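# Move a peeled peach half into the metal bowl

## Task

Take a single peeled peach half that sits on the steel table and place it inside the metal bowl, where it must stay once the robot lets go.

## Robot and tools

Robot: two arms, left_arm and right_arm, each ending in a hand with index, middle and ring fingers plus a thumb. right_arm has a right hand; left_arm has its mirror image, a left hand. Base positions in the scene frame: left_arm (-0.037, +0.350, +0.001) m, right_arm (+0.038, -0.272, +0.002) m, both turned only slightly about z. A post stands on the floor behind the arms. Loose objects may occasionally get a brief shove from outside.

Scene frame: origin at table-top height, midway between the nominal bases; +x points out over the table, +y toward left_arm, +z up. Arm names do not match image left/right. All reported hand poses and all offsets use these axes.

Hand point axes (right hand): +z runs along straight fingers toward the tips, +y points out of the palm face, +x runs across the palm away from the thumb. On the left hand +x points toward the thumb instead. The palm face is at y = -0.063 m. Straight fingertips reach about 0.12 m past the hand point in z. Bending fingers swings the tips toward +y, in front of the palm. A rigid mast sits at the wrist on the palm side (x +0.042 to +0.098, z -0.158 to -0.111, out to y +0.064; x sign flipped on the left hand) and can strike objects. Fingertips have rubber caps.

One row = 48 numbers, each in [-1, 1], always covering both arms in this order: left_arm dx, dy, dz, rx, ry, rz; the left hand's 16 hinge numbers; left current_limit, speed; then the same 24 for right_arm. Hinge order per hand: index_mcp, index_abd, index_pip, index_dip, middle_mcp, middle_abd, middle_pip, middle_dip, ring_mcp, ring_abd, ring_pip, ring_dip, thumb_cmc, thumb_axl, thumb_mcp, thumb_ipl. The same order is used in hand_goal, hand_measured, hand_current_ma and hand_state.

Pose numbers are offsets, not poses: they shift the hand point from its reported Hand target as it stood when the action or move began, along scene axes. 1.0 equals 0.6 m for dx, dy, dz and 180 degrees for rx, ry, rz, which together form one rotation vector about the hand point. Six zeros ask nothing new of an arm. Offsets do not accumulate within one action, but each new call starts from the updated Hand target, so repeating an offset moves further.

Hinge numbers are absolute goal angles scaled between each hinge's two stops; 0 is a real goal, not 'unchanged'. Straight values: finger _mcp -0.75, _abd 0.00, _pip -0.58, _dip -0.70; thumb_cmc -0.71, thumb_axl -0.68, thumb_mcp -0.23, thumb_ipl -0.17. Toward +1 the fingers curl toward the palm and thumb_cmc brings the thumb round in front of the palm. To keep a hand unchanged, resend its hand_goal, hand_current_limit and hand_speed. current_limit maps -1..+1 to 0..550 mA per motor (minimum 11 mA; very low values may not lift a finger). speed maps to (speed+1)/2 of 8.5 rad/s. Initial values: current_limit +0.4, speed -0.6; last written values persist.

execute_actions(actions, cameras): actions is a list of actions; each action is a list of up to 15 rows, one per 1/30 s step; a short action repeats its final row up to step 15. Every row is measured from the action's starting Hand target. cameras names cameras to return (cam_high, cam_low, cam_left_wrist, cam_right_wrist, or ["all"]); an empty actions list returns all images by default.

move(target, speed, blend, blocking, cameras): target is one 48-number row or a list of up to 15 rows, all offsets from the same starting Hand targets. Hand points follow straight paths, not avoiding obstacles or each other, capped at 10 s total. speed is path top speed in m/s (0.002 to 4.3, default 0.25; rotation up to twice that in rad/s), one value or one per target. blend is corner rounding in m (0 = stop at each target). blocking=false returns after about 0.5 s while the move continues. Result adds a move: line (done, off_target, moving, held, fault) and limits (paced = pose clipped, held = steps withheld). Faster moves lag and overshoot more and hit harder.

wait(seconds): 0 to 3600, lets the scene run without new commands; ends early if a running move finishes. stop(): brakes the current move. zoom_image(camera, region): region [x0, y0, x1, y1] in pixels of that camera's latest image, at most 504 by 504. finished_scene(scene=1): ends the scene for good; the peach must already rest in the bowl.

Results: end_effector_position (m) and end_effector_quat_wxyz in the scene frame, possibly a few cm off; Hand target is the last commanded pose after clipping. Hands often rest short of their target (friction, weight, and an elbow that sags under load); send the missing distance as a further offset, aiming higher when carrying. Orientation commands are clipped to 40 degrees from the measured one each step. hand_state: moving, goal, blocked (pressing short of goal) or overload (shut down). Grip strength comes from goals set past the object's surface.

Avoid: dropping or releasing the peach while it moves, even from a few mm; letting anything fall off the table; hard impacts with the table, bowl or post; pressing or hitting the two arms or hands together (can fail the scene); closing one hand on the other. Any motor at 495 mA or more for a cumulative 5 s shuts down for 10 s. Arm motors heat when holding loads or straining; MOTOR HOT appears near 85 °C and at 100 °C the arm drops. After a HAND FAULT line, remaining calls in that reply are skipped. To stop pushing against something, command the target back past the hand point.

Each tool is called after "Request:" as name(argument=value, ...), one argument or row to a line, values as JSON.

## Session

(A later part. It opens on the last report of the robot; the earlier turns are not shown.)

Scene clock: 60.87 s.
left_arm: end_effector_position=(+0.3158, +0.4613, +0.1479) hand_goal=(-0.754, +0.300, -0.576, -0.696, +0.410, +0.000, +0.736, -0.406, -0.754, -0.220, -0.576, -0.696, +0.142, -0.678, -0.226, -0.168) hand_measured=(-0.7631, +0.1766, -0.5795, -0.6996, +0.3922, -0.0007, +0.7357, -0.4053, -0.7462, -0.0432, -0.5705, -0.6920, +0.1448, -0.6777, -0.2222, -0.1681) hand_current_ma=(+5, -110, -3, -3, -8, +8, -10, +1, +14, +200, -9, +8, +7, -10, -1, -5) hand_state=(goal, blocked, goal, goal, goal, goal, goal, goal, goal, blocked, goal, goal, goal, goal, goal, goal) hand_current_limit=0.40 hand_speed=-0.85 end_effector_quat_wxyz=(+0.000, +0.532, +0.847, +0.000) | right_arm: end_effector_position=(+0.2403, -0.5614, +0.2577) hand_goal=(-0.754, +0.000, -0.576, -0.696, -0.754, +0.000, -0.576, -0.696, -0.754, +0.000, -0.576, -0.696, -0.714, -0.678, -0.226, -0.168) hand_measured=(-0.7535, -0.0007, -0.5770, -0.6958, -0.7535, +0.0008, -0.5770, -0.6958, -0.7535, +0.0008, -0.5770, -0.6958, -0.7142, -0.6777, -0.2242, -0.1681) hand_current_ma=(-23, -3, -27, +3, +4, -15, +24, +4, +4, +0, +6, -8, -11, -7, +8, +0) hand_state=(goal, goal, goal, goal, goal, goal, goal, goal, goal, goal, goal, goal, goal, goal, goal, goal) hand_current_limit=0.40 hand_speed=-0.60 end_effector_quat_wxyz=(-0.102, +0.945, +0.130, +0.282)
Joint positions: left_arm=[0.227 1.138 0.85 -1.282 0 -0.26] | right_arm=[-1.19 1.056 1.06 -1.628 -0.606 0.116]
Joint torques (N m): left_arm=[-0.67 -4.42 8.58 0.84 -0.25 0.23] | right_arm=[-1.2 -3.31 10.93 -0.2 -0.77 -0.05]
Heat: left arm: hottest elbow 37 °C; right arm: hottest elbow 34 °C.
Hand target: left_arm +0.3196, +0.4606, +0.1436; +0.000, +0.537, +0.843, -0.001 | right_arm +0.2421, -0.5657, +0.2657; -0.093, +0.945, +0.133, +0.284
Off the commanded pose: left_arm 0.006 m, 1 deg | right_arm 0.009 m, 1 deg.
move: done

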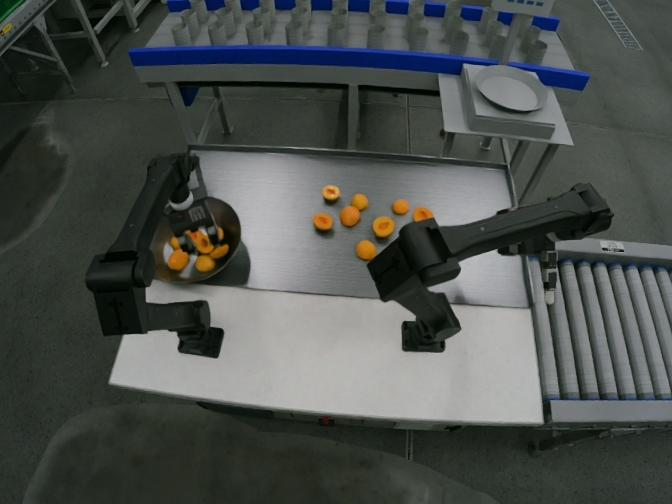

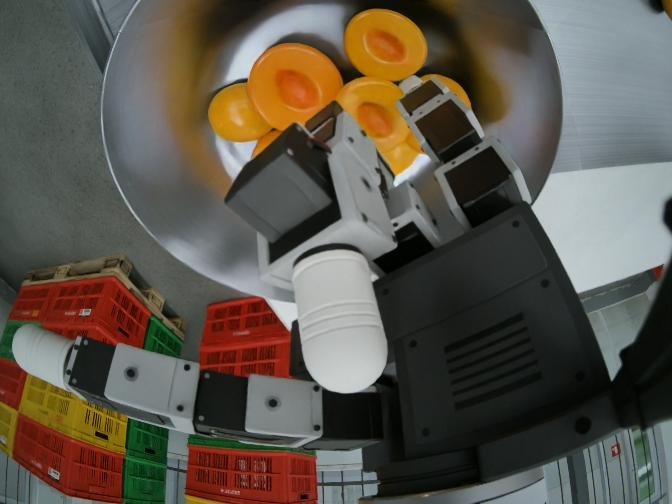

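Request:
move(
  target=[0,0,0,0,0,0,-0.754,0.08,-0.576,-0.696,0.41,0,0.737,-0.406,-0.754,0.0,-0.576,-0.696,0.143,-0.678,-0.226,-0.168,0.4,-0.96, 0,0,0,0,0,0,-0.754,0,-0.576,-0.696,-0.754,0,-0.576,-0.696,-0.754,0,-0.576,-0.696,-0.714,-0.678,-0.226,-0.168,0.4,-0.6],
  cameras=["cam_high","cam_left_wrist"],
)

Request:
zoom_image(
  camera="cam_left_wrist",
  region=[250, 0, 490, 200],
)

Request:
zoom_image(
  camera="cam_high",
  region=[150, 205, 240, 285],
)

Scene clock: 63.20 s.
left_arm: end_effector_position=(+0.3169, +0.4614, +0.1475) hand_goal=(-0.754, +0.080, -0.576, -0.696, +0.410, +0.000, +0.736, -0.406, -0.754, +0.000, -0.576, -0.696, +0.142, -0.678, -0.226, -0.168) hand_measured=(-0.7559, +0.0784, -0.5757, -0.6983, +0.3922, -0.0007, +0.7357, -0.4053, -0.7462, -0.0241, -0.5731, -0.6920, +0.1435, -0.6777, -0.2222, -0.1681) hand_current_ma=(+6, +8, -8, +2, -8, +5, -10, -5, +11, -14, -2, +8, +3, -2, -7, -9) hand_state=(goal, goal, goal, goal, goal, goal, goal, goal, goal, blocked, goal, goal, goal, goal, goal, goal) hand_current_limit=0.40 hand_speed=-0.96 end_effector_quat_wxyz=(+0.001, +0.532, +0.847, +0.001) | right_arm: end_effector_position=(+0.2403, -0.5614, +0.2577) hand_goal=(-0.754, +0.000, -0.576, -0.696, -0.754, +0.000, -0.576, -0.696, -0.754, +0.000, -0.576, -0.696, -0.714, -0.678, -0.226, -0.168) hand_measured=(-0.7535, +0.0008, -0.5770, -0.6958, -0.7523, -0.0007, -0.5770, -0.6958, -0.7535, -0.0007, -0.5770, -0.6958, -0.7142, -0.6777, -0.2252, -0.1672) hand_current_ma=(-8, -24, -13, +12, +7, -7, +5, +19, +11, +15, +5, -5, +7, -8, +2, -2) hand_state=(goal, goal, goal, goal, goal, goal, goal, goal, goal, goal, goal, goal, goal, goal, goal, goal) hand_current_limit=0.40 hand_speed=-0.60 end_effector_quat_wxyz=(-0.102, +0.945, +0.130, +0.282)
Joint positions: left_arm=[0.227 1.14 0.85 -1.278 0.001 -0.26] | right_arm=[-1.19 1.056 1.06 -1.628 -0.606 0.116]
Joint torques (N m): left_arm=[-1.61 -5.3 8.87 0.99 -0.26 0.2] | right_arm=[-1.14 -3.43 10.91 -0.2 -0.76 -0.05]
Heat: left arm: hottest elbow 37 °C; right arm: hottest elbow 34 °C.
Hand target: left_arm +0.3196, +0.4607, +0.1436; +0.000, +0.537, +0.843, -0.001 | right_arm +0.2421, -0.5657, +0.2657; -0.093, +0.945, +0.133, +0.284
Off the commanded pose: left_arm 0.005 m, 1 deg | right_arm 0.009 m, 1 deg.
move: done

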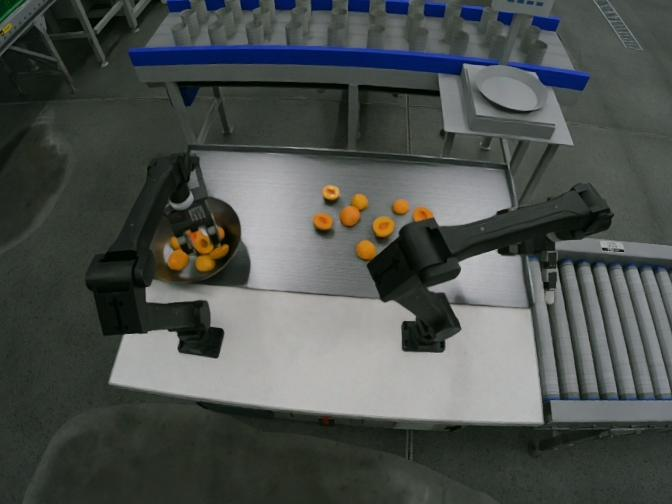

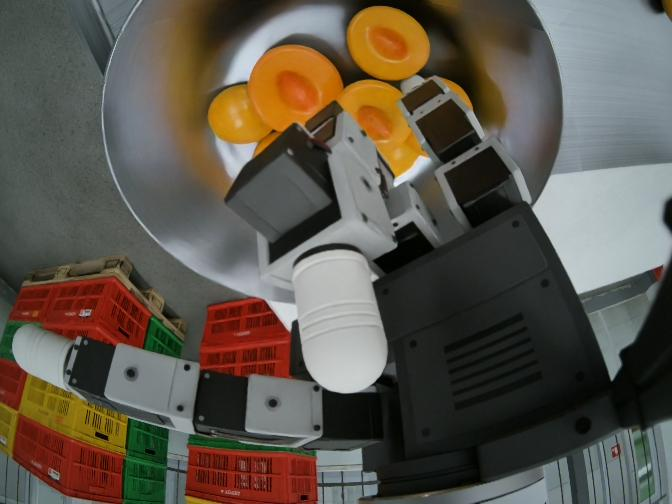

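Scaled by 2.100 from the camera's image (finer frame: 960x720).

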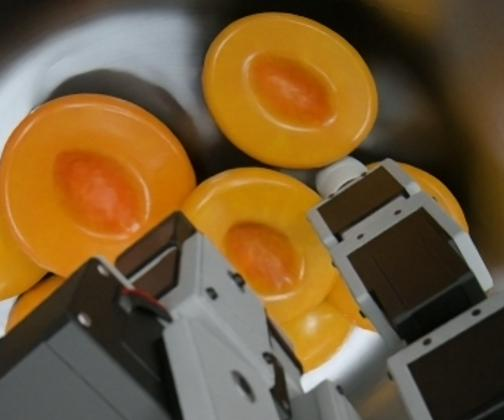

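Scaled by 5.600.

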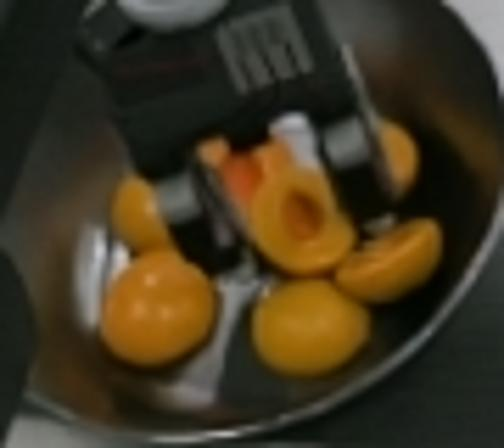

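Request:
move(
  target=[
    [0,0,0.07,0,0,0,-0.754,0.06,-0.576,-0.696,0.41,0,0.737,-0.406,-0.754,0.0,-0.576,-0.696,0.143,-0.678,-0.226,-0.168,0.4,-0.9, 0,0,0,0,0,0,-0.754,0,-0.576,-0.696,-0.754,0,-0.576,-0.696,-0.754,0,-0.576,-0.696,-0.714,-0.678,-0.226,-0.168,0.4,-0.6],
  ],
  cameras=["cam_high","cam_left_wrist"],
  speed=0.04,
)

Request:
zoom_image(
  camera="cam_left_wrist",
  region=[250, 0, 490, 200],
)

Request:
zoom_image(
  camera="cam_high",
  region=[150, 205, 240, 285],
)

Scene clock: 65.07 s.
left_arm: end_effector_position=(+0.3072, +0.4596, +0.1644) hand_goal=(-0.754, +0.060, -0.576, -0.696, +0.410, +0.000, +0.736, -0.406, -0.754, +0.000, -0.576, -0.696, +0.142, -0.678, -0.226, -0.168) hand_measured=(-0.7547, +0.0609, -0.5757, -0.6983, +0.3922, -0.0007, +0.7357, -0.4066, -0.7462, +0.0023, -0.5705, -0.6920, +0.1448, -0.6767, -0.2212, -0.1681) hand_current_ma=(+8, +8, +2, -1, -15, +10, -7, -3, +8, -3, -8, +4, +6, -4, -3, -13) hand_state=(goal, goal, goal, goal, goal, goal, goal, goal, goal, goal, goal, goal, goal, goal, goal, goal) hand_current_limit=0.40 hand_speed=-0.90 end_effector_quat_wxyz=(-0.015, +0.532, +0.846, -0.015) | right_arm: end_effector_position=(+0.2403, -0.5614, +0.2577) hand_goal=(-0.754, +0.000, -0.576, -0.696, -0.754, +0.000, -0.576, -0.696, -0.754, +0.000, -0.576, -0.696, -0.714, -0.678, -0.226, -0.168) hand_measured=(-0.7535, -0.0007, -0.5770, -0.6958, -0.7535, -0.0007, -0.5770, -0.6958, -0.7523, +0.0008, -0.5770, -0.6971, -0.7142, -0.6777, -0.2242, -0.1681) hand_current_ma=(+0, -16, -7, +10, +10, -2, +22, +14, -5, +11, +13, +12, +7, +6, -3, +3) hand_state=(goal, goal, goal, goal, goal, goal, goal, goal, goal, goal, goal, goal, goal, goal, goal, goal) hand_current_limit=0.40 hand_speed=-0.60 end_effector_quat_wxyz=(-0.102, +0.945, +0.130, +0.282)
Joint positions: left_arm=[0.227 1.129 0.897 -1.382 0.001 -0.26] | right_arm=[-1.19 1.056 1.06 -1.628 -0.606 0.116]
Joint torques (N m): left_arm=[-0.79 -7.12 12.29 -0.06 -0.25 0.21] | right_arm=[-1.14 -3.37 10.89 -0.18 -0.76 -0.06]
Heat: left arm: hottest elbow 37 °C; right arm: hottest elbow 34 °C.
Hand target: left_arm +0.3196, +0.4607, +0.1856; +0.000, +0.537, +0.843, -0.001 | right_arm +0.2421, -0.5657, +0.2657; -0.093, +0.945, +0.133, +0.284
Off the commanded pose: left_arm 0.025 m, 3 deg | right_arm 0.009 m, 1 deg.
move: off_target (left_arm)

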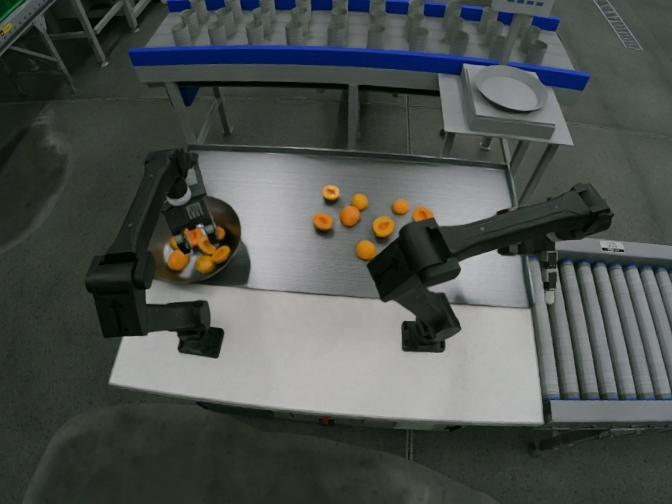

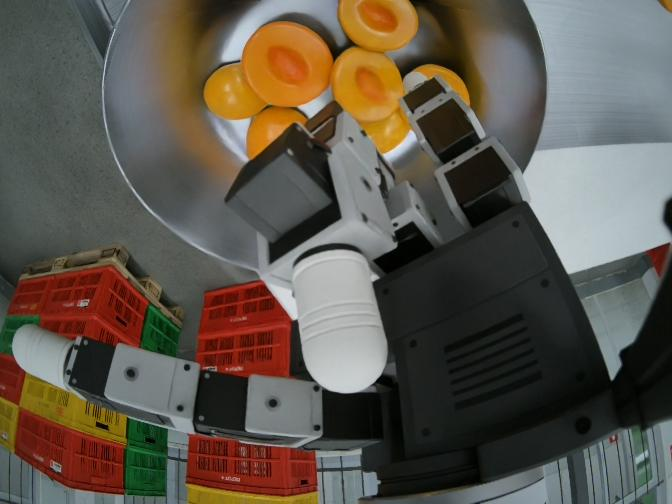

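Scaled by 2.100 from the camera's image (finer frame: 960x720).

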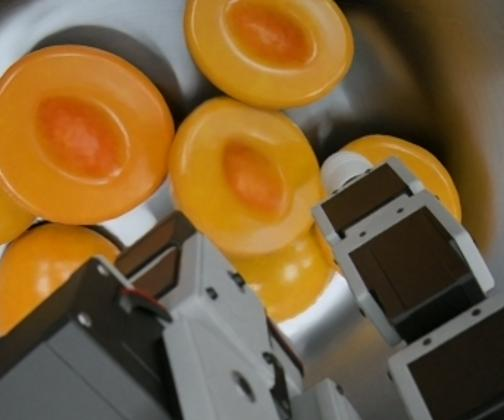

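Scaled by 5.600.

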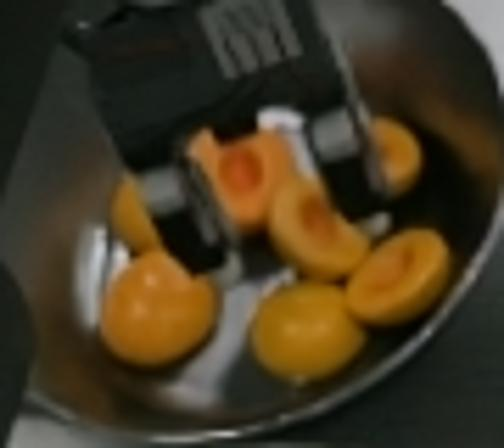

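Request:
move(
  target=[
    [0,0,0.224,0,0,0,-0.754,0.06,-0.576,-0.696,0.41,0,0.737,-0.406,-0.754,0.05,-0.576,-0.696,0.143,-0.678,-0.226,-0.168,0.4,-0.9, 0,0,0,0,0,0,-0.754,0,-0.576,-0.696,-0.754,0,-0.576,-0.696,-0.754,0,-0.576,-0.696,-0.714,-0.678,-0.226,-0.168,0.4,-0.6],
  ],
  cameras=["cam_high","cam_left_wrist"],
  speed=0.08,
)

Request:
zoom_image(
  camera="cam_left_wrist",
  region=[210, 0, 490, 200],
)

Request:
zoom_image(
  camera="cam_high",
  region=[150, 205, 240, 285],
)

Scene clock: 67.57 s.
left_arm: end_effector_position=(+0.3134, +0.4611, +0.2984) hand_goal=(-0.754, +0.060, -0.576, -0.696, +0.410, +0.000, +0.736, -0.406, -0.754, +0.050, -0.576, -0.696, +0.142, -0.678, -0.226, -0.168) hand_measured=(-0.7547, +0.0609, -0.5757, -0.6996, +0.3922, -0.0007, +0.7357, -0.4053, -0.7462, +0.0447, -0.5705, -0.6920, +0.1435, -0.6767, -0.2212, -0.1672) hand_current_ma=(+7, +5, -1, +0, -12, +8, -6, +1, +9, +0, -8, +3, +3, -2, -8, -2) hand_state=(goal, goal, goal, goal, goal, goal, goal, goal, goal, goal, goal, goal, goal, goal, goal, goal) hand_current_limit=0.40 hand_speed=-0.90 end_effector_quat_wxyz=(+0.006, +0.532, +0.847, +0.007) | right_arm: end_effector_position=(+0.2403, -0.5614, +0.2577) hand_goal=(-0.754, +0.000, -0.576, -0.696, -0.754, +0.000, -0.576, -0.696, -0.754, +0.000, -0.576, -0.696, -0.714, -0.678, -0.226, -0.168) hand_measured=(-0.7523, -0.0007, -0.5770, -0.6958, -0.7535, +0.0008, -0.5770, -0.6958, -0.7535, +0.0008, -0.5770, -0.6958, -0.7142, -0.6777, -0.2252, -0.1681) hand_current_ma=(-6, -16, -15, +1, +9, -1, +24, +8, +3, -2, -6, -6, -6, +9, -3, +6) hand_state=(goal, goal, goal, goal, goal, goal, goal, goal, goal, goal, goal, goal, goal, goal, goal, goal) hand_current_limit=0.40 hand_speed=-0.60 end_effector_quat_wxyz=(-0.102, +0.945, +0.130, +0.282)
Joint positions: left_arm=[0.227 1.085 1.207 -1.674 -0.001 -0.26] | right_arm=[-1.19 1.056 1.06 -1.628 -0.606 0.116]
Joint torques (N m): left_arm=[-1.26 -7.18 12.59 -0.05 -0.47 0.19] | right_arm=[-1.26 -3.37 10.93 -0.17 -0.76 -0.05]
Heat: left arm: hottest elbow 37 °C; right arm: hottest elbow 34 °C.
Hand target: left_arm +0.3195, +0.4607, +0.3200; +0.000, +0.537, +0.843, -0.001 | right_arm +0.2421, -0.5657, +0.2657; -0.093, +0.945, +0.133, +0.284
Off the commanded pose: left_arm 0.023 m, 1 deg | right_arm 0.009 m, 1 deg.
joint sent to its limit (left arm) — joint 4 (wrist pitch), lower limit. The joint targets are off in orientation, not in position.
move: off_target (left_arm)

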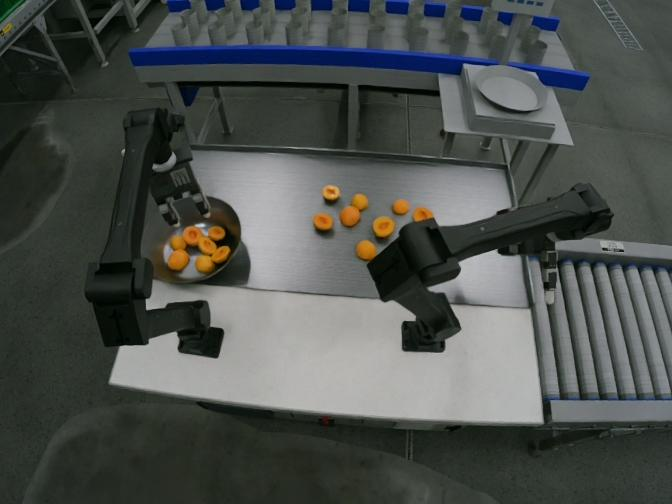

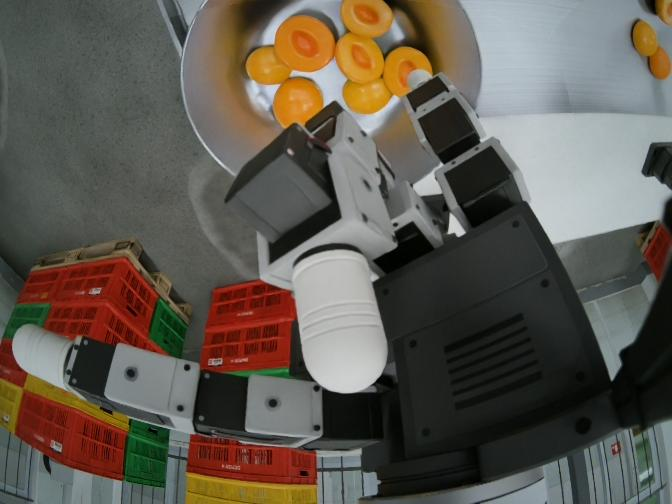

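Scaled by 1.800 from the camera's image (finer frame: 960x720).

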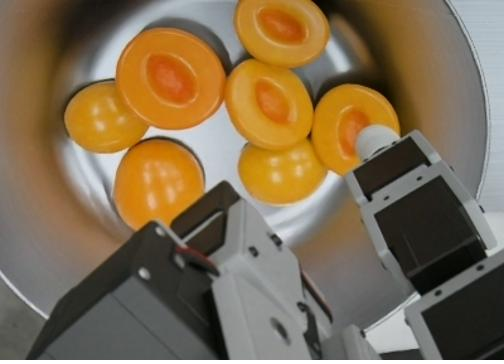

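Scaled by 5.600.

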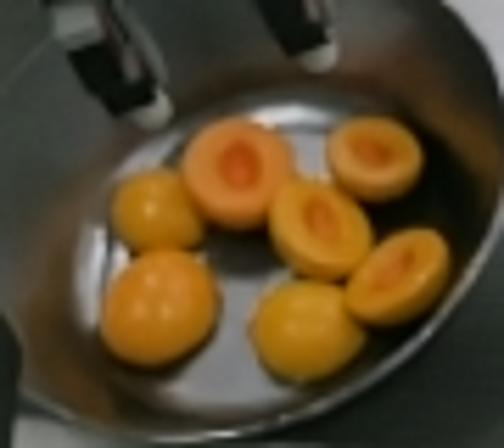

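Request:
finished_scene(
)

The scene is finished: the task was done.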